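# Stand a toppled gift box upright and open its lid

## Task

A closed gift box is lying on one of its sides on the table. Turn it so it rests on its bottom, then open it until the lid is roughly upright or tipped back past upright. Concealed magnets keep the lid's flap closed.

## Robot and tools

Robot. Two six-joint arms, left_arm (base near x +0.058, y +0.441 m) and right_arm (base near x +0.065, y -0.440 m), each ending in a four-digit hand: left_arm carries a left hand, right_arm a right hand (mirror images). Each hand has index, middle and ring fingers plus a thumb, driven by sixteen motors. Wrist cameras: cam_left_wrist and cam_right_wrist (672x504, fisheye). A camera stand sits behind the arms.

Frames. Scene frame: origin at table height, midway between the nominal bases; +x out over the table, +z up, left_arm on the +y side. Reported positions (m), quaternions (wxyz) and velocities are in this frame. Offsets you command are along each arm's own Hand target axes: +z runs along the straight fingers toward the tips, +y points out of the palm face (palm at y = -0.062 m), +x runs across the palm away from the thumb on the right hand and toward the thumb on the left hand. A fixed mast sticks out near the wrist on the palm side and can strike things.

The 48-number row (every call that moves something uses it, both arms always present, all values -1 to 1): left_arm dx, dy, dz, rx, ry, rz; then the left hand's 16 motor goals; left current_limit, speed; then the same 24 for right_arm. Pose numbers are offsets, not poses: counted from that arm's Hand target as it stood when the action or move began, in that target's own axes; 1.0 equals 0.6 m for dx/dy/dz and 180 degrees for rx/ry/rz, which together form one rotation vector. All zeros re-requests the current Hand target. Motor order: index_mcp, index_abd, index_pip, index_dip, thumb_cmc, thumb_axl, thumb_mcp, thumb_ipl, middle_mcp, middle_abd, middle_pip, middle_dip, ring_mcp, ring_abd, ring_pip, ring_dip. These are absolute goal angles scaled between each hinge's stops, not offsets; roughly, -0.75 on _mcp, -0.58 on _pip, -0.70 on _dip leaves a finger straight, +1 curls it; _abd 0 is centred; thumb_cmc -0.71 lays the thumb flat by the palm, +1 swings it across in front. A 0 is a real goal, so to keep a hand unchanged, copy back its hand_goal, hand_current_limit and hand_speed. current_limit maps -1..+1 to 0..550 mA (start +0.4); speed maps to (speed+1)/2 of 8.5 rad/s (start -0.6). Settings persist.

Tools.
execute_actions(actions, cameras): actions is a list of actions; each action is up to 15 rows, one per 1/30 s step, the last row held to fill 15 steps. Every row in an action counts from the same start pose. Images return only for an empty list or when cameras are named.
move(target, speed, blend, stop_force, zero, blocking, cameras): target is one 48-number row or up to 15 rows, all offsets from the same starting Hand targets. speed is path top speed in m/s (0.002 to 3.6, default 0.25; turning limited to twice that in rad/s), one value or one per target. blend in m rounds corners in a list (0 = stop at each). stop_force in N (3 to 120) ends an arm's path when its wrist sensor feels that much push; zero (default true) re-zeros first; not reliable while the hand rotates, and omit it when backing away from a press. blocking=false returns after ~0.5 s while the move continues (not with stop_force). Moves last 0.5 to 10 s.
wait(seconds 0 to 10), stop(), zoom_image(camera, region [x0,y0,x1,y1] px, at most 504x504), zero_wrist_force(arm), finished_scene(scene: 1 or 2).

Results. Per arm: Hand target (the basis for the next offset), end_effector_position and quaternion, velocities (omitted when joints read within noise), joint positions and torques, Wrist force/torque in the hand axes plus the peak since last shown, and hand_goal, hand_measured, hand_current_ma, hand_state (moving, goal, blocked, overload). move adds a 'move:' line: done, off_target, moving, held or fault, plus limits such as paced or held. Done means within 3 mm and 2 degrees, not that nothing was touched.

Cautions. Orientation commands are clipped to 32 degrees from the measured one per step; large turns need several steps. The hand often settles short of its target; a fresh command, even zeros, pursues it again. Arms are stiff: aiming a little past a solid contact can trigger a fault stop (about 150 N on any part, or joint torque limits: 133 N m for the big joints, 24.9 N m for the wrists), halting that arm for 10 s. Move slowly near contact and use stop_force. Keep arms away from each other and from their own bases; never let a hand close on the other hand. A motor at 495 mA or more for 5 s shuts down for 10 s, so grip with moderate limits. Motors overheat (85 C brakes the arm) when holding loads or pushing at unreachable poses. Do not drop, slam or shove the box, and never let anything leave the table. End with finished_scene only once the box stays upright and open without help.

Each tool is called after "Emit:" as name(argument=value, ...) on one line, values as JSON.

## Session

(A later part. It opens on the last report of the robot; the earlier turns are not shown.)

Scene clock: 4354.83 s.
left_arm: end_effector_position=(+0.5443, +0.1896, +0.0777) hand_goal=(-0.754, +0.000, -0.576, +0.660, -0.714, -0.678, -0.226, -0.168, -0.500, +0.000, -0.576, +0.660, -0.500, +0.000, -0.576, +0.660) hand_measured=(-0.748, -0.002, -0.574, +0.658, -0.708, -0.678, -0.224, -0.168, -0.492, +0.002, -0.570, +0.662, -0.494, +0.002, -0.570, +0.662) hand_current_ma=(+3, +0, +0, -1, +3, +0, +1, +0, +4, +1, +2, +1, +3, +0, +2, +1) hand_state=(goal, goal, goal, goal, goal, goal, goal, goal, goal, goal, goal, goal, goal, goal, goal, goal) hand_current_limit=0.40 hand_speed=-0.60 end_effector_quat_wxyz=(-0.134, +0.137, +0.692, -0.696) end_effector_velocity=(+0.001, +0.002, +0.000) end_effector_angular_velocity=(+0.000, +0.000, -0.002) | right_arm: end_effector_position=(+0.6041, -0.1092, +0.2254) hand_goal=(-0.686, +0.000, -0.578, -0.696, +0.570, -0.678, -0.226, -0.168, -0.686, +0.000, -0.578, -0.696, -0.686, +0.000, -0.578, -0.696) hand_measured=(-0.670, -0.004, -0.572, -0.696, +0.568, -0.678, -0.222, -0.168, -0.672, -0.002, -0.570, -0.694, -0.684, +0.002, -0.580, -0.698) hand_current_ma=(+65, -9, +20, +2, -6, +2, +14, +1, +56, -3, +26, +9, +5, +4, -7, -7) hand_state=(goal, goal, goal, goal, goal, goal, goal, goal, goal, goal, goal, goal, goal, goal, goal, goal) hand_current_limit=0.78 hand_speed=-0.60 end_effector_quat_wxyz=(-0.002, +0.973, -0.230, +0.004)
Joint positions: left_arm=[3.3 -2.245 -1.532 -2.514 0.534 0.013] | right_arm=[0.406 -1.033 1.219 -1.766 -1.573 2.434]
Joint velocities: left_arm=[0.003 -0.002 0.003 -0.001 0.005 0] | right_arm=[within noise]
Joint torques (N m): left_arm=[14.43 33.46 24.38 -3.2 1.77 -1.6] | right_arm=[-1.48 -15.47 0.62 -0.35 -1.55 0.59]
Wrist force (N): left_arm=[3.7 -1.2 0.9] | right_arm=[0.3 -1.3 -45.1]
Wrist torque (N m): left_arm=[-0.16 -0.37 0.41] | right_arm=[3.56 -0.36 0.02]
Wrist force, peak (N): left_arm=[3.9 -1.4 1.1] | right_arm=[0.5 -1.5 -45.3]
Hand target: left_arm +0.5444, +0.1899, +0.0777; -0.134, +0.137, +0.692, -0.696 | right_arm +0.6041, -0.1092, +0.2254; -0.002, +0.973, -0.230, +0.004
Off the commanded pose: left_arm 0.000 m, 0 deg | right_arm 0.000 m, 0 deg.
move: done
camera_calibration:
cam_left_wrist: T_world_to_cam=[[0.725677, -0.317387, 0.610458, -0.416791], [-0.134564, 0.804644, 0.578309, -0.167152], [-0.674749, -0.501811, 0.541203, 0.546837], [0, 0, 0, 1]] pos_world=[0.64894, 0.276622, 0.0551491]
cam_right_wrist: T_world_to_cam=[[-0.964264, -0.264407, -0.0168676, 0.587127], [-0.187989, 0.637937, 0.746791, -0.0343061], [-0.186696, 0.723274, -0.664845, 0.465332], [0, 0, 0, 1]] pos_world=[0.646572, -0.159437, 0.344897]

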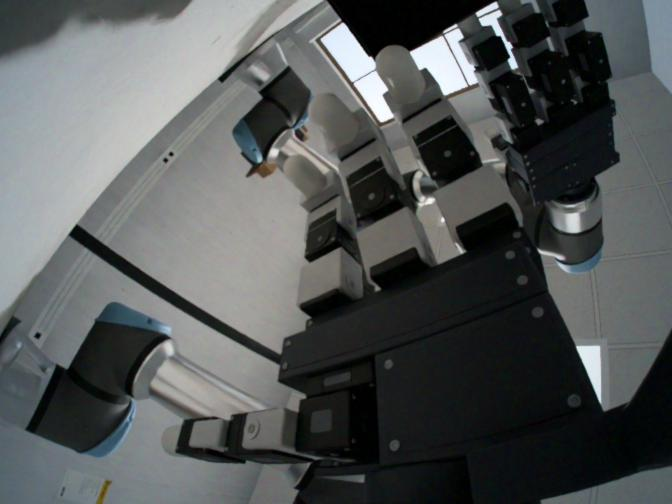

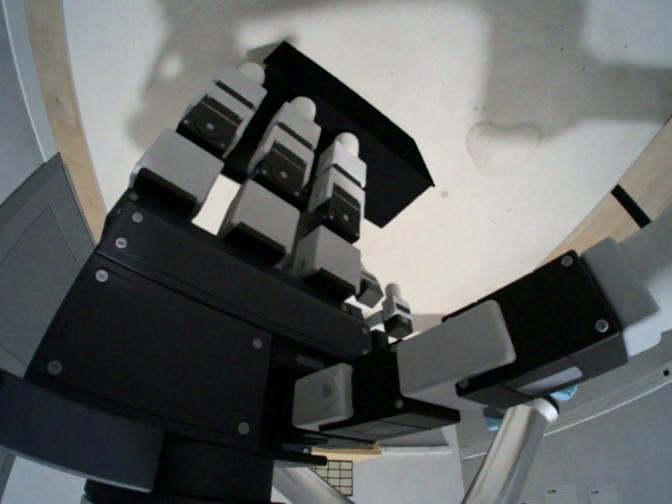

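Emit:
move(target=[[0.08,0,0,0,0,0,-0.754,0,-0.576,0.66,-0.714,-0.678,-0.226,-0.168,-0.205,0,-0.576,-0.043,-0.205,0,-0.576,-0.043,0.4,-0.6,0,0,0,0,0,0,-0.685,0,-0.577,-0.696,0.571,-0.678,-0.226,-0.168,-0.685,0,-0.577,-0.696,-0.685,0,-0.577,-0.696,0.78,-0.6],[0.08,0,0.1,0,0,0,-0.754,0,-0.576,0.66,-0.714,-0.678,-0.226,-0.168,-0.205,0,-0.576,-0.043,-0.205,0,-0.576,-0.043,0.4,-0.6,0,0,0,0,0,0,-0.685,0,-0.577,-0.696,0.571,-0.678,-0.226,-0.168,-0.685,0,-0.577,-0.696,-0.685,0,-0.577,-0.696,0.78,-0.6]], speed=0.05, cameras=["cam_left_wrist","cam_right_wrist"])

Emit:
zoom_image(camera="cam_left_wrist", region=[250, 0, 550, 220])

Emit:
zoom_image(camera="cam_right_wrist", region=[300, 140, 500, 300])

Scene clock: 4387.40 s.
left_arm: end_effector_position=(+0.4774, +0.1526, +0.0777) hand_goal=(-0.754, +0.000, -0.576, +0.660, -0.714, -0.678, -0.226, -0.168, -0.206, +0.000, -0.576, -0.044, -0.206, +0.000, -0.576, -0.044) hand_measured=(-0.748, -0.002, -0.574, +0.658, -0.708, -0.678, -0.224, -0.168, -0.200, +0.002, -0.570, -0.042, -0.202, +0.002, -0.570, -0.042) hand_current_ma=(+3, +0, +0, -1, +3, +0, +1, +0, +3, +1, +2, +1, +2, +0, +2, +1) hand_state=(goal, goal, goal, goal, goal, goal, goal, goal, goal, goal, goal, goal, goal, goal, goal, goal) hand_current_limit=0.40 hand_speed=-0.60 end_effector_quat_wxyz=(-0.134, +0.137, +0.692, -0.696) | right_arm: end_effector_position=(+0.6041, -0.1092, +0.2254) hand_goal=(-0.686, +0.000, -0.578, -0.696, +0.570, -0.678, -0.226, -0.168, -0.686, +0.000, -0.578, -0.696, -0.686, +0.000, -0.578, -0.696) hand_measured=(-0.670, -0.004, -0.572, -0.696, +0.568, -0.678, -0.222, -0.168, -0.672, -0.002, -0.570, -0.694, -0.684, +0.002, -0.580, -0.698) hand_current_ma=(+65, -9, +20, +2, -6, +2, +14, +1, +56, -3, +26, +9, +5, +4, -7, -7) hand_state=(goal, goal, goal, goal, goal, goal, goal, goal, goal, goal, goal, goal, goal, goal, goal, goal) hand_current_limit=0.78 hand_speed=-0.60 end_effector_quat_wxyz=(-0.002, +0.973, -0.230, +0.004)
Joint positions: left_arm=[3.248 -2.128 -1.743 -2.421 0.482 0.014] | right_arm=[0.406 -1.033 1.219 -1.766 -1.573 2.434]
Joint torques (N m): left_arm=[-13.68 40.89 9.4 0.95 -1.91 0.77] | right_arm=[-0.97 -14.35 0.42 -0.39 -1.73 0.41]
Wrist force (N): left_arm=[3.7 -1.2 1.2] | right_arm=[0.7 -1.5 -45.1]
Wrist torque (N m): left_arm=[-0.16 -0.36 0.32] | right_arm=[3.54 -0.41 0.05]
Wrist force, peak (N): left_arm=[3.9 -1.4 1.2] | right_arm=[0.5 -1.5 -45.5]
Hand target: left_arm +0.4774, +0.1524, +0.0777; -0.134, +0.137, +0.692, -0.696 | right_arm +0.6041, -0.1092, +0.2254; -0.002, +0.973, -0.230, +0.004
Off the commanded pose: left_arm 0.000 m, 0 deg | right_arm 0.000 m, 0 deg.
move: done
camera_calibration:
cam_left_wrist: T_world_to_cam=[[0.725648, -0.317353, 0.61051, -0.380053], [-0.134554, 0.804704, 0.578228, -0.146385], [-0.674782, -0.501736, 0.54123, 0.483197], [0, 0, 0, 1]] pos_world=[0.58214, 0.239623, 0.0551492]
cam_right_wrist: T_world_to_cam=[[-0.964264, -0.264407, -0.0168676, 0.587127], [-0.187989, 0.637937, 0.746791, -0.0343061], [-0.186696, 0.723274, -0.664845, 0.465332], [0, 0, 0, 1]] pos_world=[0.646572, -0.159437, 0.344897]

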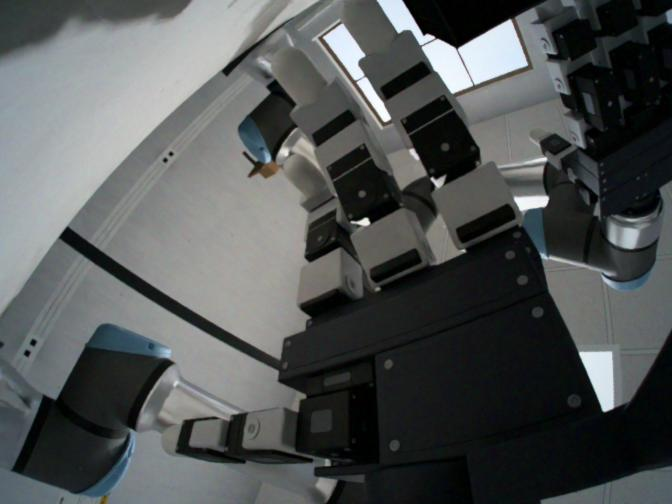

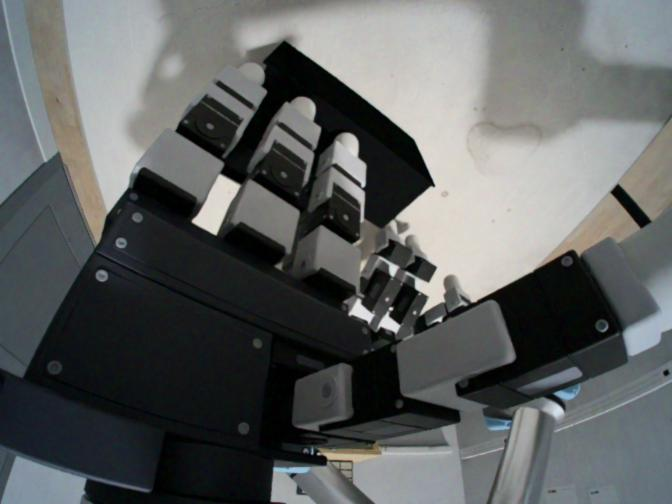

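Scaled by 1.680 from the camera's 672x504 image, which has a finer 960x720 frame.

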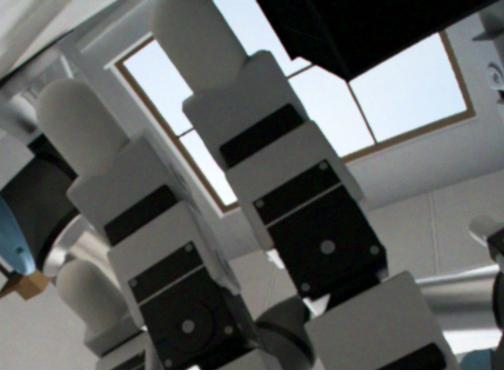

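Scaled by 2.520 from the camera's 672x504 image, which has a finer 960x720 frame.

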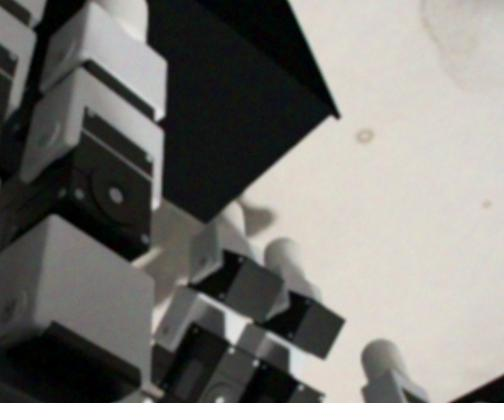

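Emit:
move(target=[[0,0,0.038,0,0,0,-0.754,0,-0.576,0.66,-0.714,-0.678,-0.226,-0.168,-0.205,0,-0.576,-0.043,-0.205,0,-0.576,-0.043,0.4,-0.6,0,0,0,0,0,0,-0.685,0,-0.577,-0.696,0.571,-0.678,-0.226,-0.168,-0.685,0,-0.577,-0.696,-0.685,0,-0.577,-0.696,0.78,-0.6],[0,0,0.038,0,0,0,-0.754,0,-0.576,0.66,-0.714,-0.678,-0.226,-0.168,-0.754,0,-0.576,-0.69,0.137,0.5,-0.576,-0.69,0.4,-0.7,0,0,0,0,0,0,-0.685,0,-0.577,-0.696,0.571,-0.678,-0.226,-0.168,-0.685,0,-0.577,-0.696,-0.685,0,-0.577,-0.696,0.78,-0.6],[-0.022,0,0.038,0,0,0,-0.754,0,-0.576,0.66,-0.714,-0.678,-0.226,-0.168,-0.754,0,-0.576,-0.69,0.137,0.5,-0.576,-0.69,0.4,-0.7,0,0,0,0,0,0,-0.685,0,-0.577,-0.696,0.571,-0.678,-0.226,-0.168,-0.685,0,-0.577,-0.696,-0.685,0,-0.577,-0.696,0.78,-0.6]], speed=0.03, cameras=["cam_left_wrist","cam_right_wrist"])

Emit:
zoom_image(camera="cam_left_wrist", region=[250, 0, 550, 220])

Emit:
zoom_image(camera="cam_right_wrist", region=[300, 140, 500, 300])

Scene clock: 4433.73 s.
left_arm: end_effector_position=(+0.4809, +0.1263, +0.0779) hand_goal=(-0.754, +0.000, -0.576, +0.660, -0.714, -0.678, -0.226, -0.168, -0.754, +0.000, -0.576, -0.690, +0.136, +0.500, -0.576, -0.690) hand_measured=(-0.748, -0.002, -0.574, +0.658, -0.708, -0.678, -0.224, -0.168, -0.730, +0.002, -0.570, -0.686, +0.138, +0.492, -0.570, -0.686) hand_current_ma=(+3, +0, +0, -1, +3, +0, +1, +0, +25, +1, +2, +1, +1, -3, +2, +1) hand_state=(goal, goal, goal, goal, goal, goal, goal, goal, blocked, goal, goal, goal, goal, goal, goal, goal) hand_current_limit=0.40 hand_speed=-0.70 end_effector_quat_wxyz=(-0.134, +0.137, +0.692, -0.696) | right_arm: end_effector_position=(+0.6041, -0.1092, +0.2254) hand_goal=(-0.686, +0.000, -0.578, -0.696, +0.570, -0.678, -0.226, -0.168, -0.686, +0.000, -0.578, -0.696, -0.686, +0.000, -0.578, -0.696) hand_measured=(-0.670, -0.004, -0.572, -0.696, +0.568, -0.678, -0.222, -0.168, -0.672, -0.002, -0.570, -0.694, -0.684, +0.002, -0.580, -0.698) hand_current_ma=(+65, -9, +20, +2, -6, +2, +14, +1, +56, -3, +26, +9, +5, +4, -7, -7) hand_state=(goal, goal, goal, goal, goal, goal, goal, goal, goal, goal, goal, goal, goal, goal, goal, goal) hand_current_limit=0.78 hand_speed=-0.60 end_effector_quat_wxyz=(-0.002, +0.973, -0.230, +0.004)
Joint positions: left_arm=[3.197 -2.143 -1.716 -2.434 0.431 0.015] | right_arm=[0.406 -1.033 1.219 -1.766 -1.573 2.434]
Joint torques (N m): left_arm=[-13.99 29.86 23.5 -2.91 -1.6 1.9] | right_arm=[-1.05 -11.19 -1.42 -0.27 -1.79 0.21]
Wrist force (N): left_arm=[3.9 -1.0 0.9] | right_arm=[0.6 -1.5 -45.1]
Wrist torque (N m): left_arm=[-0.12 -0.39 0.32] | right_arm=[3.54 -0.39 0.04]
Wrist force, peak (N): left_arm=[4.0 -1.3 0.9] | right_arm=[0.3 -1.1 -45.4]
Hand target: left_arm +0.4810, +0.1263, +0.0779; -0.134, +0.137, +0.692, -0.696 | right_arm +0.6041, -0.1092, +0.2254; -0.002, +0.973, -0.230, +0.004
Off the commanded pose: left_arm 0.000 m, 0 deg | right_arm 0.000 m, 0 deg.
move: done
camera_calibration:
cam_left_wrist: T_world_to_cam=[[0.725677, -0.317387, 0.610458, -0.390996], [-0.134564, 0.804644, 0.578309, -0.124865], [-0.674749, -0.501811, 0.541203, 0.472185], [0, 0, 0, 1]] pos_world=[0.58554, 0.213322, 0.0553491]
cam_right_wrist: T_world_to_cam=[[-0.964264, -0.264407, -0.0168676, 0.587127], [-0.187989, 0.637937, 0.746791, -0.0343061], [-0.186696, 0.723274, -0.664845, 0.465332], [0, 0, 0, 1]] pos_world=[0.646572, -0.159437, 0.344897]

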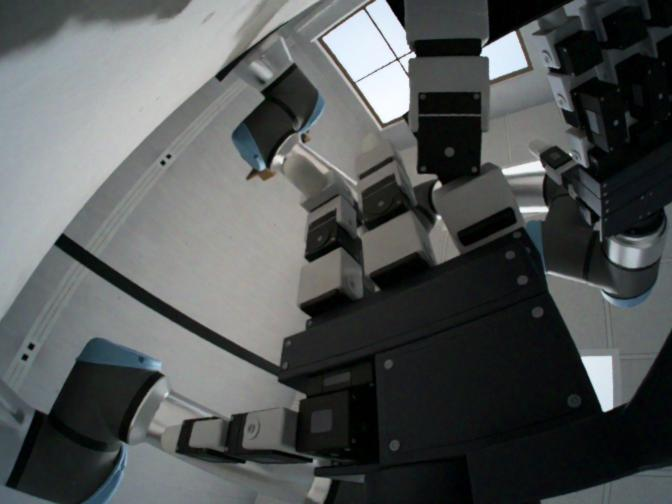

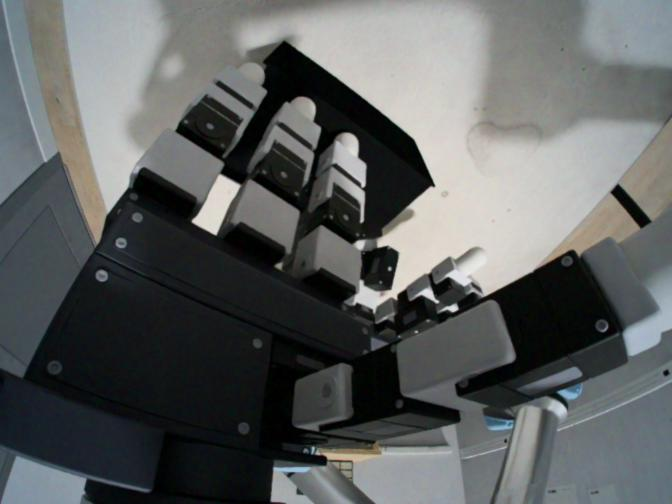

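Scaled by 1.680 from the camera's 672x504 image, which has a finer 960x720 frame.

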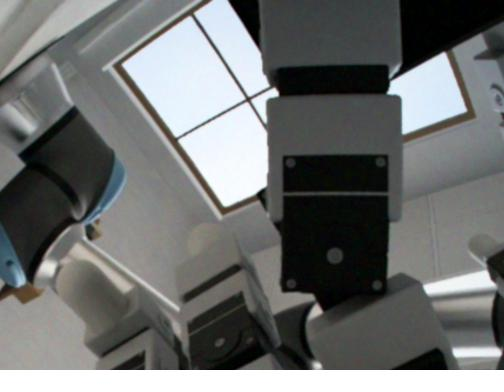

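Scaled by 2.520 from the camera's 672x504 image, which has a finer 960x720 frame.

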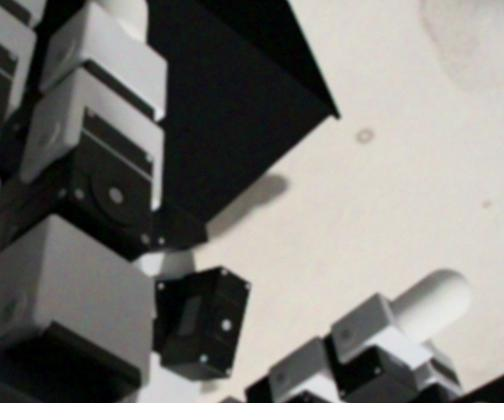

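Emit:
move(target=[0,0,-0.08,0,0,0,-0.754,0,-0.576,0.66,-0.714,-0.678,-0.226,-0.168,-0.754,0,-0.576,-0.69,0.137,0.5,-0.576,-0.69,0.4,-0.7,0,0,0,0,0,0,-0.685,0,-0.577,-0.696,0.571,-0.678,-0.226,-0.168,-0.685,0,-0.577,-0.696,-0.685,0,-0.577,-0.696,0.78,-0.6], speed=0.03, cameras=["cam_left_wrist","cam_right_wrist"])

Emit:
zoom_image(camera="cam_right_wrist", region=[300, 140, 500, 300])

Scene clock: 4447.80 s.
left_arm: end_effector_position=(+0.4990, +0.1705, +0.0777) hand_goal=(-0.754, +0.000, -0.576, +0.660, -0.714, -0.678, -0.226, -0.168, -0.754, +0.000, -0.576, -0.690, +0.136, +0.500, -0.576, -0.690) hand_measured=(-0.748, -0.002, -0.574, +0.658, -0.708, -0.678, -0.224, -0.168, -0.730, +0.002, -0.570, -0.686, +0.138, +0.492, -0.570, -0.686) hand_current_ma=(+3, +0, +0, -1, +3, +0, +1, +0, +25, +1, +2, +1, +1, -3, +2, +1) hand_state=(goal, goal, goal, goal, goal, goal, goal, goal, blocked, goal, goal, goal, goal, goal, goal, goal) hand_current_limit=0.40 hand_speed=-0.70 end_effector_quat_wxyz=(-0.134, +0.137, +0.692, -0.696) end_effector_velocity=(+0.001, +0.002, +0.000) end_effector_angular_velocity=(+0.000, -0.001, +0.001) | right_arm: end_effector_position=(+0.6041, -0.1092, +0.2254) hand_goal=(-0.686, +0.000, -0.578, -0.696, +0.570, -0.678, -0.226, -0.168, -0.686, +0.000, -0.578, -0.696, -0.686, +0.000, -0.578, -0.696) hand_measured=(-0.670, -0.004, -0.572, -0.696, +0.568, -0.678, -0.222, -0.168, -0.672, -0.002, -0.570, -0.694, -0.684, +0.002, -0.580, -0.698) hand_current_ma=(+65, -9, +20, +2, -6, +2, +14, +1, +56, -3, +26, +9, +5, +4, -7, -7) hand_state=(goal, goal, goal, goal, goal, goal, goal, goal, goal, goal, goal, goal, goal, goal, goal, goal) hand_current_limit=0.78 hand_speed=-0.60 end_effector_quat_wxyz=(-0.002, +0.973, -0.230, +0.004)
Joint positions: left_arm=[3.277 -2.163 -1.681 -2.447 0.511 0.013] | right_arm=[0.406 -1.033 1.219 -1.766 -1.573 2.434]
Joint velocities: left_arm=[0.005 -0.001 0.002 0 0.003 0] | right_arm=[within noise]
Joint torques (N m): left_arm=[14.71 31 23.96 -3.07 1.76 -1.44] | right_arm=[-1.41 -9.6 -1.22 -0.2 -1.68 0.14]
Wrist force (N): left_arm=[3.6 -1.2 1.1] | right_arm=[0.7 -1.5 -45.0]
Wrist torque (N m): left_arm=[-0.17 -0.35 0.38] | right_arm=[3.52 -0.41 0.05]
Wrist force, peak (N): left_arm=[4.0 -1.2 1.0] | right_arm=[0.4 -1.5 -45.4]
Hand target: left_arm +0.4991, +0.1708, +0.0777; -0.134, +0.137, +0.692, -0.696 | right_arm +0.6041, -0.1092, +0.2254; -0.002, +0.973, -0.230, +0.004
Off the commanded pose: left_arm 0.000 m, 0 deg | right_arm 0.000 m, 0 deg.
move: done
camera_calibration:
cam_left_wrist: T_world_to_cam=[[0.725677, -0.317387, 0.610458, -0.38998], [-0.134564, 0.804644, 0.578309, -0.157879], [-0.674749, -0.501811, 0.541203, 0.506686], [0, 0, 0, 1]] pos_world=[0.60364, 0.257522, 0.0551491]
cam_right_wrist: T_world_to_cam=[[-0.964264, -0.264407, -0.0168676, 0.587127], [-0.187989, 0.637937, 0.746791, -0.0343061], [-0.186696, 0.723274, -0.664845, 0.465332], [0, 0, 0, 1]] pos_world=[0.646572, -0.159437, 0.344897]

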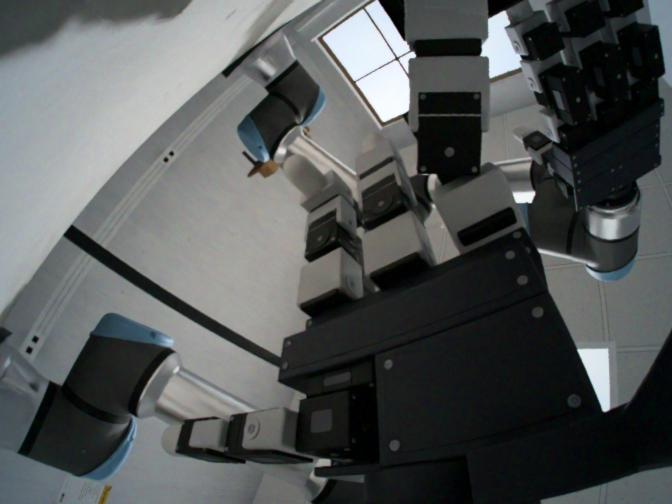

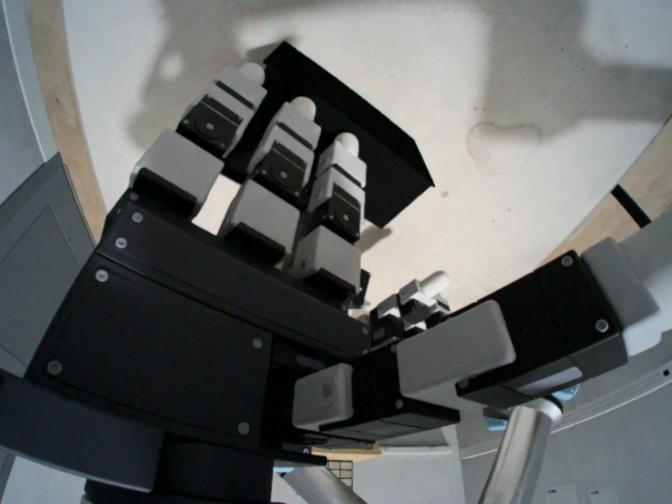

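Scaled by 2.520 from the camera's 672x504 image, which has a finer 960x720 frame.

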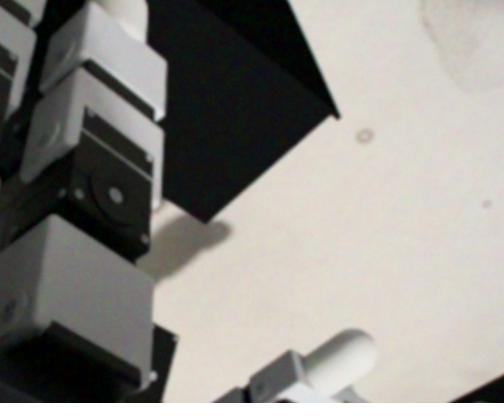

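Emit:
move(target=[0.1,0,-0.05,0,0,0,-0.754,0,-0.576,0.66,-0.714,-0.678,-0.226,-0.168,-0.754,0,-0.576,-0.69,0.137,0.5,-0.576,-0.69,0.4,-0.7,0,0,0,0,0,0,-0.685,0,-0.577,-0.696,0.571,-0.678,-0.226,-0.168,-0.685,0,-0.577,-0.696,-0.685,0,-0.577,-0.696,0.78,-0.6], speed=0.06, cameras=["cam_left_wrist"])

Emit:
zoom_image(camera="cam_left_wrist", region=[250, 0, 600, 220])

Scene clock: 4456.77 s.
left_arm: end_effector_position=(+0.4549, +0.2210, +0.0772) hand_goal=(-0.754, +0.000, -0.576, +0.660, -0.714, -0.678, -0.226, -0.168, -0.754, +0.000, -0.576, -0.690, +0.136, +0.500, -0.576, -0.690) hand_measured=(-0.748, -0.002, -0.574, +0.658, -0.708, -0.678, -0.224, -0.168, -0.730, +0.002, -0.570, -0.686, +0.138, +0.494, -0.570, -0.686) hand_current_ma=(+3, +0, +0, -1, +3, +0, +1, +0, +25, +1, +2, +1, +1, -3, +2, +1) hand_state=(goal, goal, goal, goal, goal, goal, goal, goal, blocked, goal, goal, goal, goal, goal, goal, goal) hand_current_limit=0.40 hand_speed=-0.70 end_effector_quat_wxyz=(-0.134, +0.137, +0.692, -0.696) | right_arm: end_effector_position=(+0.6041, -0.1092, +0.2254) hand_goal=(-0.686, +0.000, -0.578, -0.696, +0.570, -0.678, -0.226, -0.168, -0.686, +0.000, -0.578, -0.696, -0.686, +0.000, -0.578, -0.696) hand_measured=(-0.670, -0.004, -0.572, -0.696, +0.568, -0.678, -0.222, -0.168, -0.672, -0.002, -0.570, -0.694, -0.684, +0.002, -0.580, -0.698) hand_current_ma=(+65, -9, +20, +2, -6, +2, +14, +1, +56, -3, +26, +9, +5, +4, -7, -7) hand_state=(goal, goal, goal, goal, goal, goal, goal, goal, goal, goal, goal, goal, goal, goal, goal, goal) hand_current_limit=0.78 hand_speed=-0.60 end_effector_quat_wxyz=(-0.002, +0.973, -0.230, +0.004)
Joint positions: left_arm=[3.39 -2.076 -1.836 -2.378 0.624 0.012] | right_arm=[0.406 -1.033 1.219 -1.766 -1.573 2.434]
Joint torques (N m): left_arm=[14.29 39.29 7.91 0.73 2 -1.68] | right_arm=[-1.74 -7.62 -0.82 -0.07 -1.84 0.12]
Wrist force (N): left_arm=[3.5 -1.0 1.1] | right_arm=[0.3 -1.4 -45.1]
Wrist torque (N m): left_arm=[-0.13 -0.32 0.38] | right_arm=[3.54 -0.37 0.02]
Wrist force, peak (N): left_arm=[3.9 -1.3 1.0] | right_arm=[0.8 -1.5 -45.4]
Hand target: left_arm +0.4548, +0.2211, +0.0772; -0.134, +0.137, +0.692, -0.696 | right_arm +0.6041, -0.1092, +0.2254; -0.002, +0.973, -0.230, +0.004
Off the commanded pose: left_arm 0.000 m, 0 deg | right_arm 0.000 m, 0 deg.
move: done
camera_calibration:
cam_left_wrist: T_world_to_cam=[[0.725657, -0.317412, 0.610468, -0.341698], [-0.1345, 0.804681, 0.578272, -0.20419], [-0.674782, -0.501735, 0.54123, 0.502603], [0, 0, 0, 1]] pos_world=[0.55964, 0.308023, 0.0546491]
Images, in order (width x height): cam_left_wrist 672x504.

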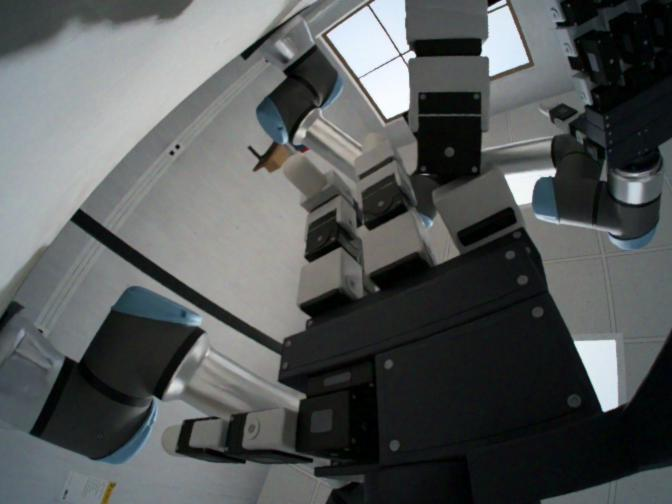

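Scaled by 1.440 from the camera's 672x504 image, which has a finer 960x720 frame.

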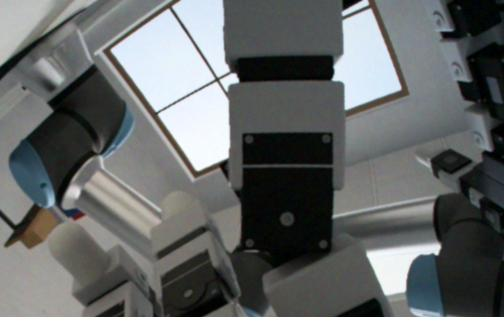

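Emit:
move(target=[0,0,-0.2,0,0,0,-0.754,0,-0.576,0.66,-0.714,-0.678,-0.226,-0.168,-0.754,0,-0.576,-0.69,-0.754,0.0,-0.576,-0.69,0.4,-0.4,0,0,0,0,0,0,-0.685,0,-0.577,-0.696,0.571,-0.678,-0.226,-0.168,-0.685,0,-0.577,-0.696,-0.685,0,-0.577,-0.696,0.78,-0.6], speed=0.12, cameras=["cam_left_wrist"])

Emit:
zoom_image(camera="cam_left_wrist", region=[250, 0, 600, 220])

Scene clock: 4469.13 s.
left_arm: end_effector_position=(+0.4999, +0.3321, +0.0767) hand_goal=(-0.754, +0.000, -0.576, +0.660, -0.714, -0.678, -0.226, -0.168, -0.754, +0.000, -0.576, -0.690, -0.754, +0.000, -0.576, -0.690) hand_measured=(-0.748, -0.002, -0.574, +0.658, -0.708, -0.678, -0.224, -0.168, -0.730, +0.002, -0.570, -0.686, -0.736, +0.004, -0.572, -0.686) hand_current_ma=(+3, +0, +0, -1, +3, +0, +1, +0, +25, +1, +2, +1, +18, +1, +2, +1) hand_state=(goal, goal, goal, goal, goal, goal, goal, goal, blocked, goal, goal, goal, goal, goal, goal, goal) hand_current_limit=0.40 hand_speed=-0.40 end_effector_quat_wxyz=(-0.134, +0.137, +0.692, -0.696) | right_arm: end_effector_position=(+0.6041, -0.1092, +0.2254) hand_goal=(-0.686, +0.000, -0.578, -0.696, +0.570, -0.678, -0.226, -0.168, -0.686, +0.000, -0.578, -0.696, -0.686, +0.000, -0.578, -0.696) hand_measured=(-0.670, -0.004, -0.572, -0.696, +0.568, -0.678, -0.222, -0.168, -0.672, -0.002, -0.570, -0.694, -0.684, +0.002, -0.580, -0.698) hand_current_ma=(+65, -9, +20, +2, -6, +2, +14, +1, +56, -3, +26, +9, +5, +4, -7, -7) hand_state=(goal, goal, goal, goal, goal, goal, goal, goal, goal, goal, goal, goal, goal, goal, goal, goal) hand_current_limit=0.78 hand_speed=-0.60 end_effector_quat_wxyz=(-0.002, +0.973, -0.230, +0.004)
Joint positions: left_arm=[3.567 -2.174 -1.665 -2.45 0.801 0.01] | right_arm=[0.406 -1.033 1.219 -1.766 -1.573 2.434]
Joint torques (N m): left_arm=[13.73 31.24 23.64 -3.5 1.9 1.93] | right_arm=[-1.96 -7.24 -1.19 0.1 -1.8 0.04]
Wrist force (N): left_arm=[3.5 -1.4 0.8] | right_arm=[0.6 -1.4 -45.3]
Wrist torque (N m): left_arm=[-0.19 -0.35 0.34] | right_arm=[3.57 -0.39 0.04]
Wrist force, peak (N): left_arm=[3.7 -1.1 1.0] | right_arm=[0.5 -1.5 -45.4]
Hand target: left_arm +0.5000, +0.3323, +0.0767; -0.134, +0.137, +0.692, -0.696 | right_arm +0.6041, -0.1092, +0.2254; -0.002, +0.973, -0.230, +0.004
Off the commanded pose: left_arm 0.000 m, 0 deg | right_arm 0.000 m, 0 deg.
move: done
camera_calibration:
cam_left_wrist: T_world_to_cam=[[0.725677, -0.317387, 0.610458, -0.338733], [-0.134564, 0.804644, 0.578309, -0.28721], [-0.674749, -0.501811, 0.541203, 0.588927], [0, 0, 0, 1]] pos_world=[0.60454, 0.419122, 0.0541491]
Images, in order (width x height): cam_left_wrist 672x504.

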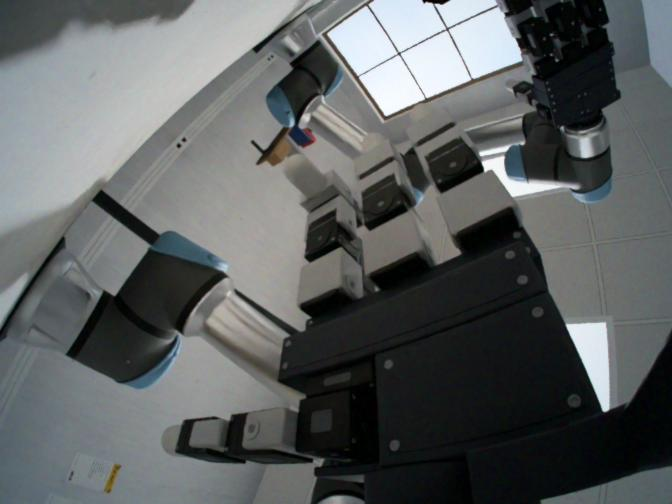

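Scaled by 1.440 from the camera's 672x504 image, which has a finer 960x720 frame.

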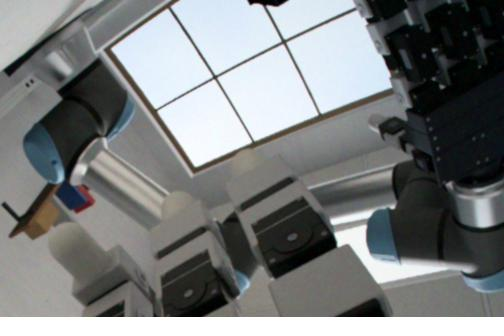

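Emit:
move(target=[0,-0.25,0,-0.25,0,0,-0.754,0,-0.576,0.66,-0.714,-0.678,-0.226,-0.168,-0.754,0,-0.576,-0.69,-0.754,0.0,-0.576,-0.69,0.4,-0.4,0,0,0,0,0,0,-0.685,0,-0.577,-0.696,0.571,-0.678,-0.226,-0.168,-0.685,0,-0.577,-0.696,-0.685,0,-0.577,-0.696,0.78,-0.6], speed=0.25, cameras=["cam_left_wrist"])

Emit:
zoom_image(camera="cam_left_wrist", region=[250, 0, 600, 220])

Scene clock: 4480.83 s.
left_arm: end_effector_position=(+0.4994, +0.3332, +0.2266) hand_goal=(-0.754, +0.000, -0.576, +0.660, -0.714, -0.678, -0.226, -0.168, -0.754, +0.000, -0.576, -0.690, -0.754, +0.000, -0.576, -0.690) hand_measured=(-0.748, -0.002, -0.574, +0.658, -0.708, -0.678, -0.224, -0.168, -0.734, +0.002, -0.570, -0.686, -0.738, +0.004, -0.572, -0.686) hand_current_ma=(+3, +0, +0, -1, +3, +0, +1, +0, +18, +1, +2, +1, +13, +1, +2, +1) hand_state=(goal, goal, goal, goal, goal, goal, goal, goal, goal, goal, goal, goal, goal, goal, goal, goal) hand_current_limit=0.40 hand_speed=-0.40 end_effector_quat_wxyz=(-0.071, +0.178, +0.906, -0.378) | right_arm: end_effector_position=(+0.6041, -0.1092, +0.2254) hand_goal=(-0.686, +0.000, -0.578, -0.696, +0.570, -0.678, -0.226, -0.168, -0.686, +0.000, -0.578, -0.696, -0.686, +0.000, -0.578, -0.696) hand_measured=(-0.670, -0.004, -0.572, -0.696, +0.568, -0.678, -0.222, -0.168, -0.672, -0.002, -0.570, -0.694, -0.684, +0.002, -0.580, -0.698) hand_current_ma=(+65, -9, +20, +2, -6, +2, +14, +1, +56, -3, +26, +9, +5, +4, -7, -7) hand_state=(goal, goal, goal, goal, goal, goal, goal, goal, goal, goal, goal, goal, goal, goal, goal, goal) hand_current_limit=0.78 hand_speed=-0.60 end_effector_quat_wxyz=(-0.002, +0.973, -0.230, +0.004)
Joint positions: left_arm=[3.383 -1.604 -1.766 -1.868 0.949 -0.78] | right_arm=[0.406 -1.033 1.219 -1.766 -1.573 2.434]
Joint torques (N m): left_arm=[-14.45 27.41 30.33 2.96 0.61 -1.66] | right_arm=[-1.53 -7 -1.82 0.06 -1.93 0.06]
Wrist force (N): left_arm=[2.0 -0.5 0.6] | right_arm=[0.4 -1.4 -45.3]
Wrist torque (N m): left_arm=[-0.15 -0.20 0.29] | right_arm=[3.56 -0.37 0.02]
Wrist force, peak (N): left_arm=[3.6 -1.5 0.9] | right_arm=[0.4 -1.4 -45.6]
Hand target: left_arm +0.4994, +0.3332, +0.2266; -0.071, +0.178, +0.906, -0.378 | right_arm +0.6041, -0.1092, +0.2254; -0.002, +0.973, -0.230, +0.004
Off the commanded pose: left_arm 0.000 m, 0 deg | right_arm 0.000 m, 0 deg.
move: done
camera_calibration:
cam_left_wrist: T_world_to_cam=[[0.567637, -0.708962, 0.418523, -0.176683], [-0.367383, 0.236806, 0.899418, -0.142195], [-0.736762, -0.664301, -0.12604, 0.744388], [0, 0, 0, 1]] pos_world=[0.596489, 0.402909, 0.295662]
Images, in order (width x height): cam_left_wrist 672x504.

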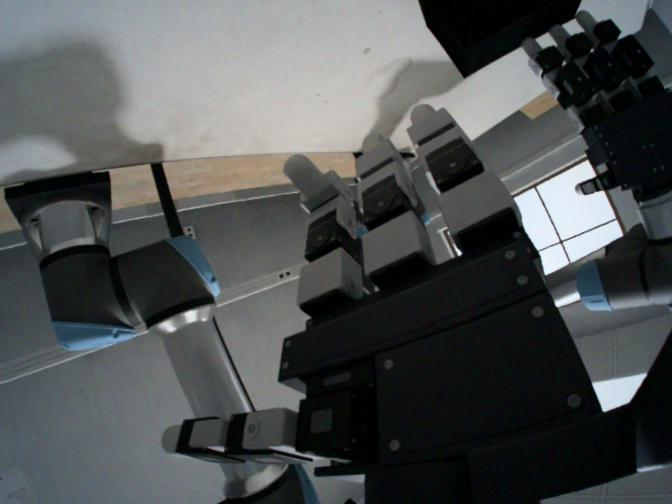

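Scaled by 1.440 from the camera's 672x504 image, which has a finer 960x720 frame.

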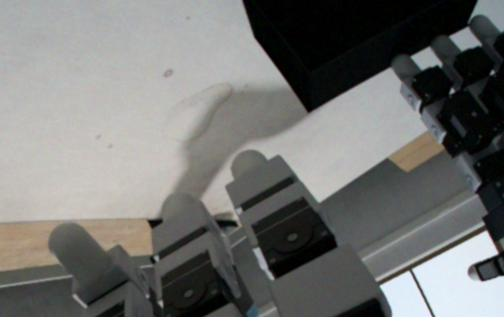

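Emit:
move(target=[-0.05,-0.1,-0.15,-0.14,0,0,-0.754,0,-0.576,0.66,-0.714,-0.678,-0.226,-0.168,-0.754,0,-0.576,-0.69,-0.754,0.0,-0.576,-0.69,0.4,-0.4,0,0,0,0,0,0,-0.685,0,-0.577,-0.696,0.571,-0.678,-0.226,-0.168,-0.685,0,-0.577,-0.696,-0.685,0,-0.577,-0.696,0.78,-0.6], speed=0.2, cameras=["cam_left_wrist"])

Emit:
zoom_image(camera="cam_left_wrist", region=[350, 0, 672, 220])

Scene clock: 4493.03 s.
left_arm: end_effector_position=(+0.5348, +0.3422, +0.3327) hand_goal=(-0.754, +0.000, -0.576, +0.660, -0.714, -0.678, -0.226, -0.168, -0.754, +0.000, -0.576, -0.690, -0.754, +0.000, -0.576, -0.690) hand_measured=(-0.748, -0.002, -0.574, +0.658, -0.708, -0.678, -0.224, -0.168, -0.742, +0.002, -0.572, -0.688, -0.744, +0.004, -0.572, -0.686) hand_current_ma=(+3, +0, +0, -1, +3, +0, +1, +0, +9, +1, +2, +1, +6, +1, +2, +1) hand_state=(goal, goal, goal, goal, goal, goal, goal, goal, goal, goal, goal, goal, goal, goal, goal, goal) hand_current_limit=0.40 hand_speed=-0.40 end_effector_quat_wxyz=(-0.031, +0.189, +0.966, -0.172) end_effector_velocity=(+0.000, +0.001, +0.001) end_effector_angular_velocity=(+0.006, -0.001, +0.001) | right_arm: end_effector_position=(+0.6041, -0.1092, +0.2254) hand_goal=(-0.686, +0.000, -0.578, -0.696, +0.570, -0.678, -0.226, -0.168, -0.686, +0.000, -0.578, -0.696, -0.686, +0.000, -0.578, -0.696) hand_measured=(-0.670, -0.004, -0.572, -0.696, +0.568, -0.678, -0.222, -0.168, -0.672, -0.002, -0.570, -0.694, -0.684, +0.002, -0.580, -0.698) hand_current_ma=(+65, -9, +20, +2, -6, +2, +14, +1, +56, -3, +26, +9, +5, +4, -7, -7) hand_state=(goal, goal, goal, goal, goal, goal, goal, goal, goal, goal, goal, goal, goal, goal, goal, goal) hand_current_limit=0.78 hand_speed=-0.60 end_effector_quat_wxyz=(-0.002, +0.973, -0.230, +0.004)
Joint positions: left_arm=[3.205 -1.568 -1.561 -1.732 1.252 -1.107] | right_arm=[0.406 -1.033 1.219 -1.766 -1.573 2.434]
Joint velocities: left_arm=[-0.001 -0.001 0.003 0 0.005 -0.002] | right_arm=[within noise]
Joint torques (N m): left_arm=[-14.79 14.53 32.13 3.8 1.32 -1.69] | right_arm=[-1.69 -7.13 -1.57 0.21 -2.01 0.06]
Wrist force (N): left_arm=[1.3 -0.8 0.1] | right_arm=[0.6 -1.5 -45.4]
Wrist torque (N m): left_arm=[-0.12 -0.15 0.22] | right_arm=[3.57 -0.39 0.04]
Wrist force, peak (N): left_arm=[2.5 -0.5 0.5] | right_arm=[0.6 -1.5 -45.4]
Hand target: left_arm +0.5348, +0.3422, +0.3328; -0.031, +0.189, +0.966, -0.171 | right_arm +0.6041, -0.1092, +0.2254; -0.002, +0.973, -0.230, +0.004
Off the commanded pose: left_arm 0.000 m, 0 deg | right_arm 0.000 m, 0 deg.
move: done
camera_calibration:
cam_left_wrist: T_world_to_cam=[[0.518396, -0.833613, 0.19067, -0.0899938], [-0.514603, -0.126026, 0.848116, -0.00678934], [-0.682971, -0.53778, -0.494311, 0.840222], [0, 0, 0, 1]] pos_world=[0.617006, 0.375979, 0.438248]
Images, in order (width x height): cam_left_wrist 672x504.

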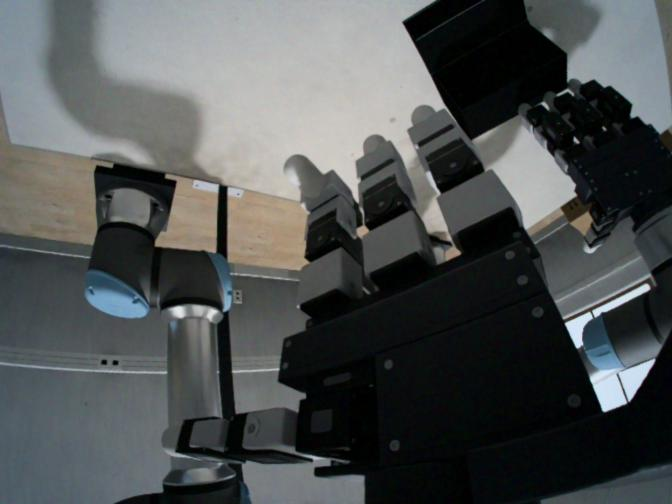

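Scaled by 1.565 from the camera's 672x504 image, which has a finer 960x720 frame.

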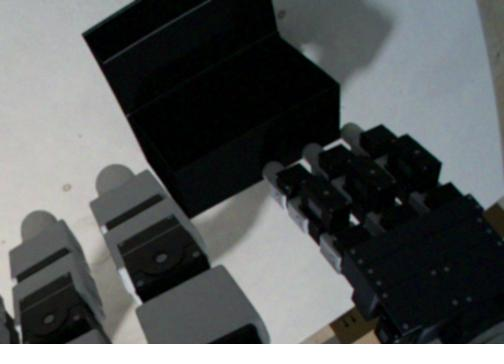

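Emit:
move(target=[[0,0,0,0.2,0,0,-0.754,0,-0.576,-0.69,-0.714,-0.678,-0.226,-0.168,-0.754,0,-0.576,-0.69,-0.754,0.0,-0.576,-0.69,0.4,-0.4,0,0,-0.05,0,0,0,-0.685,0,-0.577,-0.696,0.571,-0.678,-0.226,-0.168,-0.685,0,-0.577,-0.696,-0.685,0,-0.577,-0.696,0.78,-0.6],[0,0,0,0.39,0,0,-0.754,0,-0.576,-0.69,-0.714,-0.678,-0.226,-0.168,-0.754,0,-0.576,-0.69,-0.754,0.0,-0.576,-0.69,0.4,-0.4,0,0.09,-0.05,0,0,0,-0.685,0,-0.577,-0.696,0.571,-0.678,-0.226,-0.168,-0.685,0,-0.577,-0.696,-0.685,0,-0.577,-0.696,0.78,-0.6]], speed=0.15)

Emit:
move(target=[[0,0,0,0,0,0.4,-0.754,0,-0.576,-0.69,-0.714,-0.678,-0.226,-0.168,-0.754,0,-0.576,-0.69,-0.754,0.0,-0.576,-0.69,0.4,-0.4,0,0,0,0,0,0,-0.685,0,-0.577,-0.696,0.571,-0.678,-0.226,-0.168,-0.685,0,-0.577,-0.696,-0.685,0,-0.577,-0.696,0.78,-0.6],[0,0,0,0,0,0.8,-0.754,0,-0.576,-0.69,-0.714,-0.678,-0.226,-0.168,-0.754,0,-0.576,-0.69,-0.754,0.0,-0.576,-0.69,0.4,-0.4,0,0,0,0,0,0,-0.685,0,-0.577,-0.696,0.571,-0.678,-0.226,-0.168,-0.685,0,-0.577,-0.696,-0.685,0,-0.577,-0.696,0.78,-0.6],[0,0,0,0,0,1.0,-0.754,0,-0.576,-0.69,-0.714,-0.678,-0.226,-0.168,-0.754,0,-0.576,-0.69,-0.754,0.0,-0.576,-0.69,0.4,-0.4,0,0,0,0,0,0,-0.685,0,-0.577,-0.696,0.571,-0.678,-0.226,-0.168,-0.685,0,-0.577,-0.696,-0.685,0,-0.577,-0.696,0.78,-0.6]], speed=0.25, cameras=["cam_left_wrist","cam_right_wrist"])

Scene clock: 4568.70 s.
left_arm: end_effector_position=(+0.5348, +0.3422, +0.3328) hand_goal=(-0.754, +0.000, -0.576, -0.690, -0.714, -0.678, -0.226, -0.168, -0.754, +0.000, -0.576, -0.690, -0.754, +0.000, -0.576, -0.690) hand_measured=(-0.748, -0.002, -0.574, -0.686, -0.708, -0.678, -0.224, -0.168, -0.742, +0.002, -0.572, -0.688, -0.744, +0.004, -0.572, -0.686) hand_current_ma=(+3, +0, +0, +1, +3, +0, +1, +0, +8, +1, +2, +1, +6, +1, +2, +1) hand_state=(goal, goal, goal, goal, goal, goal, goal, goal, goal, goal, goal, goal, goal, goal, goal, goal) hand_current_limit=0.40 hand_speed=-0.40 end_effector_quat_wxyz=(-0.134, +0.137, +0.692, -0.696) | right_arm: end_effector_position=(+0.5797, -0.1576, +0.2551) hand_goal=(-0.686, +0.000, -0.578, -0.696, +0.570, -0.678, -0.226, -0.168, -0.686, +0.000, -0.578, -0.696, -0.686, +0.000, -0.578, -0.696) hand_measured=(-0.682, +0.000, -0.576, -0.696, +0.568, -0.678, -0.222, -0.168, -0.684, +0.002, -0.576, -0.694, -0.684, +0.002, -0.580, -0.698) hand_current_ma=(+11, -1, +8, +3, -6, +2, +14, +1, +8, +3, +7, +8, +5, +4, -7, -7) hand_state=(goal, goal, goal, goal, goal, goal, goal, goal, goal, goal, goal, goal, goal, goal, goal, goal) hand_current_limit=0.78 hand_speed=-0.60 end_effector_quat_wxyz=(-0.002, +0.973, -0.230, +0.004)
Joint positions: left_arm=[3.559 -2.028 -1.183 -3.078 0.793 0.01] | right_arm=[0.353 -1.161 1.334 -1.753 -1.573 2.381]
Joint torques (N m): left_arm=[14.76 29.13 28.21 -3.45 1.77 1.95] | right_arm=[-12.47 -58.01 -17.04 -4.59 2.26 -0.79]
Wrist force (N): left_arm=[3.6 -1.4 0.7] | right_arm=[0.4 2.4 -1.5]
Wrist torque (N m): left_arm=[-0.18 -0.37 0.30] | right_arm=[0.49 -0.07 0.10]
Wrist force, peak (N): left_arm=[3.7 -1.3 0.8] | right_arm=[0.3 -1.3 -45.4]
Hand target: left_arm +0.5348, +0.3422, +0.3328; -0.134, +0.137, +0.692, -0.696 | right_arm +0.5797, -0.1576, +0.2551; -0.002, +0.973, -0.230, +0.004
Off the commanded pose: left_arm 0.000 m, 0 deg | right_arm 0.000 m, 0 deg.
move: done

Scene clock: 4576.80 s.
left_arm: end_effector_position=(+0.5348, +0.3422, +0.3328) hand_goal=(-0.754, +0.000, -0.576, -0.690, -0.714, -0.678, -0.226, -0.168, -0.754, +0.000, -0.576, -0.690, -0.754, +0.000, -0.576, -0.690) hand_measured=(-0.760, -0.002, -0.576, -0.688, -0.720, -0.678, -0.224, -0.168, -0.762, -0.002, -0.576, -0.688, -0.760, -0.002, -0.576, -0.688) hand_current_ma=(-3, +0, +0, +1, -3, +0, +1, +0, -4, +0, +0, +1, -3, +0, +0, +1) hand_state=(goal, goal, goal, goal, goal, goal, goal, goal, goal, goal, goal, goal, goal, goal, goal, goal) hand_current_limit=0.40 hand_speed=-0.40 end_effector_quat_wxyz=(+0.696, +0.692, -0.137, -0.134) | right_arm: end_effector_position=(+0.5797, -0.1576, +0.2551) hand_goal=(-0.686, +0.000, -0.578, -0.696, +0.570, -0.678, -0.226, -0.168, -0.686, +0.000, -0.578, -0.696, -0.686, +0.000, -0.578, -0.696) hand_measured=(-0.682, +0.000, -0.576, -0.696, +0.568, -0.678, -0.222, -0.168, -0.684, +0.002, -0.576, -0.694, -0.684, +0.002, -0.580, -0.698) hand_current_ma=(+11, -1, +8, +3, -6, +2, +14, +1, +8, +3, +7, +8, +5, +4, -7, -7) hand_state=(goal, goal, goal, goal, goal, goal, goal, goal, goal, goal, goal, goal, goal, goal, goal, goal) hand_current_limit=0.78 hand_speed=-0.60 end_effector_quat_wxyz=(-0.002, +0.973, -0.230, +0.004)
Joint positions: left_arm=[3.616 -2.057 -1.596 -2.636 0.85 3.151] | right_arm=[0.353 -1.161 1.334 -1.753 -1.573 2.381]
Joint torques (N m): left_arm=[-14.08 27.96 24.96 -3.54 -1.68 1.96] | right_arm=[-13.61 -58.14 -17.79 -4.52 2.36 -0.69]
Wrist force (N): left_arm=[-0.6 -1.1 -1.3] | right_arm=[0.3 2.4 -1.2]
Wrist torque (N m): left_arm=[0.35 -0.02 -0.15] | right_arm=[0.47 -0.06 0.09]
Wrist force, peak (N): left_arm=[3.5 -1.4 0.8] | right_arm=[0.3 2.7 -1.5]
Hand target: left_arm +0.5348, +0.3422, +0.3328; +0.696, +0.692, -0.137, -0.134 | right_arm +0.5797, -0.1576, +0.2551; -0.002, +0.973, -0.230, +0.004
Off the commanded pose: left_arm 0.000 m, 0 deg | right_arm 0.000 m, 0 deg.
move: done
camera_calibration:
cam_left_wrist: T_world_to_cam=[[-0.743539, 0.27404, -0.60996, 0.47226], [0.655654, 0.478019, -0.584478, -0.362695], [0.131402, -0.834506, -0.535102, 0.519882], [0, 0, 0, 1]] pos_world=[0.520632, 0.477801, 0.354262]
cam_right_wrist: T_world_to_cam=[[-0.964263, -0.264408, -0.0168692, 0.551303], [-0.187992, 0.637936, 0.746791, -0.0301953], [-0.186696, 0.723274, -0.664845, 0.515529], [0, 0, 0, 1]] pos_world=[0.622172, -0.207837, 0.374597]

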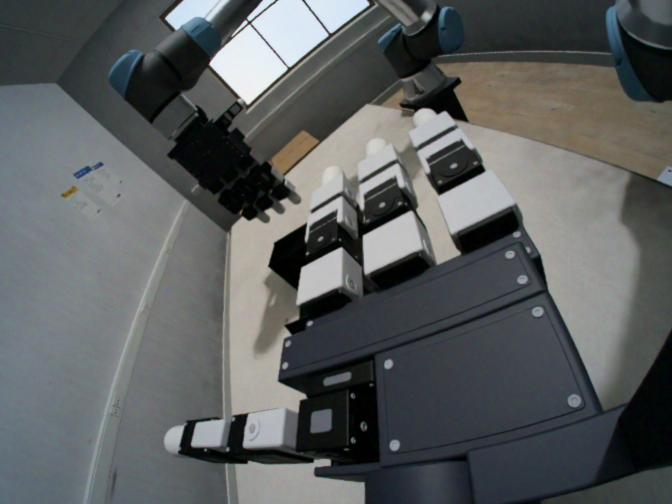

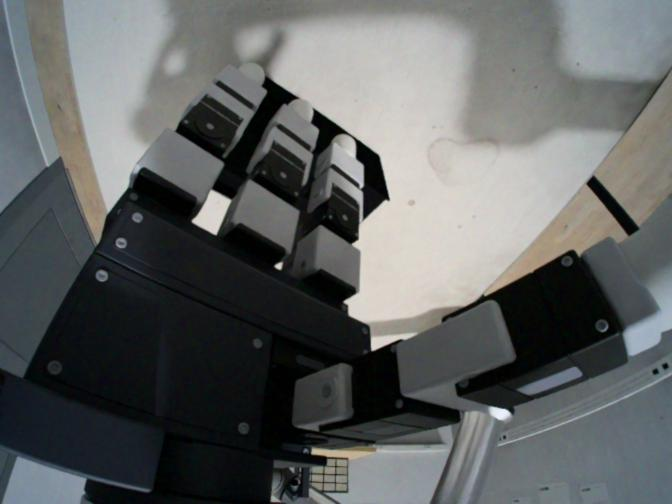

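Emit:
move(target=[0.365,-0.296,0.148,0,0,0,-0.754,0,-0.576,-0.69,-0.714,-0.678,-0.226,-0.168,-0.754,0,-0.576,-0.69,-0.754,0.0,-0.576,-0.69,0.7,-0.4,0,0,0.167,0,0,0,-0.685,0,-0.577,-0.696,0.571,-0.678,-0.226,-0.168,-0.685,0,-0.577,-0.696,-0.685,0,-0.577,-0.696,0.78,-0.6], speed=0.12, cameras=["cam_left_wrist","cam_right_wrist"])

Emit:
zoom_image(camera="cam_left_wrist", region=[200, 50, 550, 300])

Scene clock: 4589.30 s.
left_arm: end_effector_position=(+0.7048, +0.1765, +0.1569) hand_goal=(-0.754, +0.000, -0.576, -0.690, -0.714, -0.678, -0.226, -0.168, -0.754, +0.000, -0.576, -0.690, -0.754, +0.000, -0.576, -0.690) hand_measured=(-0.760, -0.002, -0.576, -0.688, -0.720, -0.678, -0.224, -0.168, -0.762, -0.002, -0.576, -0.688, -0.760, -0.002, -0.576, -0.688) hand_current_ma=(-3, +0, +0, +1, -3, +0, +1, +0, -4, +0, +0, +1, -3, +0, +0, +1) hand_state=(goal, goal, goal, goal, goal, goal, goal, goal, goal, goal, goal, goal, goal, goal, goal, goal) hand_current_limit=0.70 hand_speed=-0.40 end_effector_quat_wxyz=(+0.696, +0.692, -0.137, -0.134) | right_arm: end_effector_position=(+0.5806, -0.1575, +0.1550) hand_goal=(-0.686, +0.000, -0.578, -0.696, +0.570, -0.678, -0.226, -0.168, -0.686, +0.000, -0.578, -0.696, -0.686, +0.000, -0.578, -0.696) hand_measured=(-0.682, +0.000, -0.576, -0.696, +0.568, -0.678, -0.222, -0.168, -0.684, +0.002, -0.576, -0.694, -0.684, +0.002, -0.580, -0.698) hand_current_ma=(+11, -1, +8, +3, -6, +2, +14, +1, +8, +3, +7, +8, +5, +4, -7, -7) hand_state=(goal, goal, goal, goal, goal, goal, goal, goal, goal, goal, goal, goal, goal, goal, goal, goal) hand_current_limit=0.78 hand_speed=-0.60 end_effector_quat_wxyz=(-0.002, +0.973, -0.230, +0.004)
Joint positions: left_arm=[3.279 -2.617 -1.075 -2.6 0.513 3.155] | right_arm=[0.353 -1.091 1.497 -1.986 -1.573 2.381]
Joint torques (N m): left_arm=[-13.4 45.65 25.81 -3.01 -1.55 2.02] | right_arm=[-13.26 -30.27 -15.05 -4.6 2.14 -0.66]
Wrist force (N): left_arm=[-0.4 -1.0 -1.3] | right_arm=[0.4 2.6 -1.9]
Wrist torque (N m): left_arm=[0.39 -0.03 -0.13] | right_arm=[0.57 -0.05 0.10]
Wrist force, peak (N): left_arm=[-0.4 -1.4 -1.5] | right_arm=[0.7 2.6 -2.0]
Hand target: left_arm +0.7049, +0.1764, +0.1568; +0.696, +0.692, -0.137, -0.134 | right_arm +0.5806, -0.1575, +0.1549; -0.002, +0.973, -0.230, +0.004
Off the commanded pose: left_arm 0.000 m, 0 deg | right_arm 0.000 m, 0 deg.
move: done
camera_calibration:
cam_left_wrist: T_world_to_cam=[[-0.743362, 0.273894, -0.610243, 0.53678], [0.655816, 0.477932, -0.584368, -0.497815], [0.131599, -0.834604, -0.5349, 0.264915], [0, 0, 0, 1]] pos_world=[0.690634, 0.312, 0.178362]
cam_right_wrist: T_world_to_cam=[[-0.964264, -0.264407, -0.0168676, 0.55041], [-0.187989, 0.637937, 0.746791, 0.0447185], [-0.186696, 0.723274, -0.664845, 0.448989], [0, 0, 0, 1]] pos_world=[0.622972, -0.207737, 0.274397]

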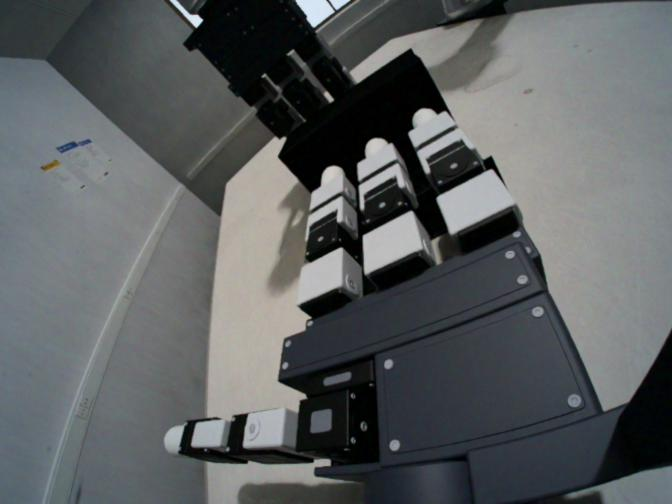

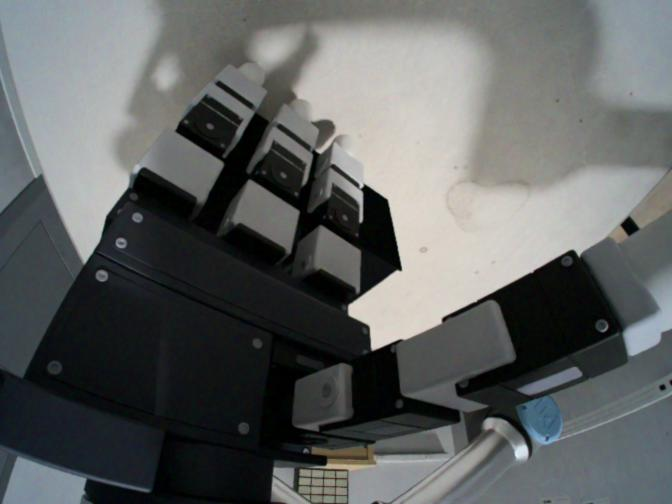

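Scaled by 1.440 from the camera's 672x504 image, which has a finer 960x720 frame.

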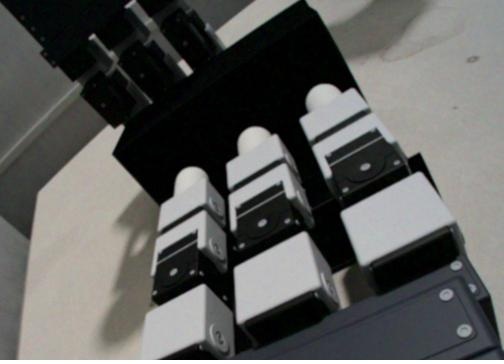

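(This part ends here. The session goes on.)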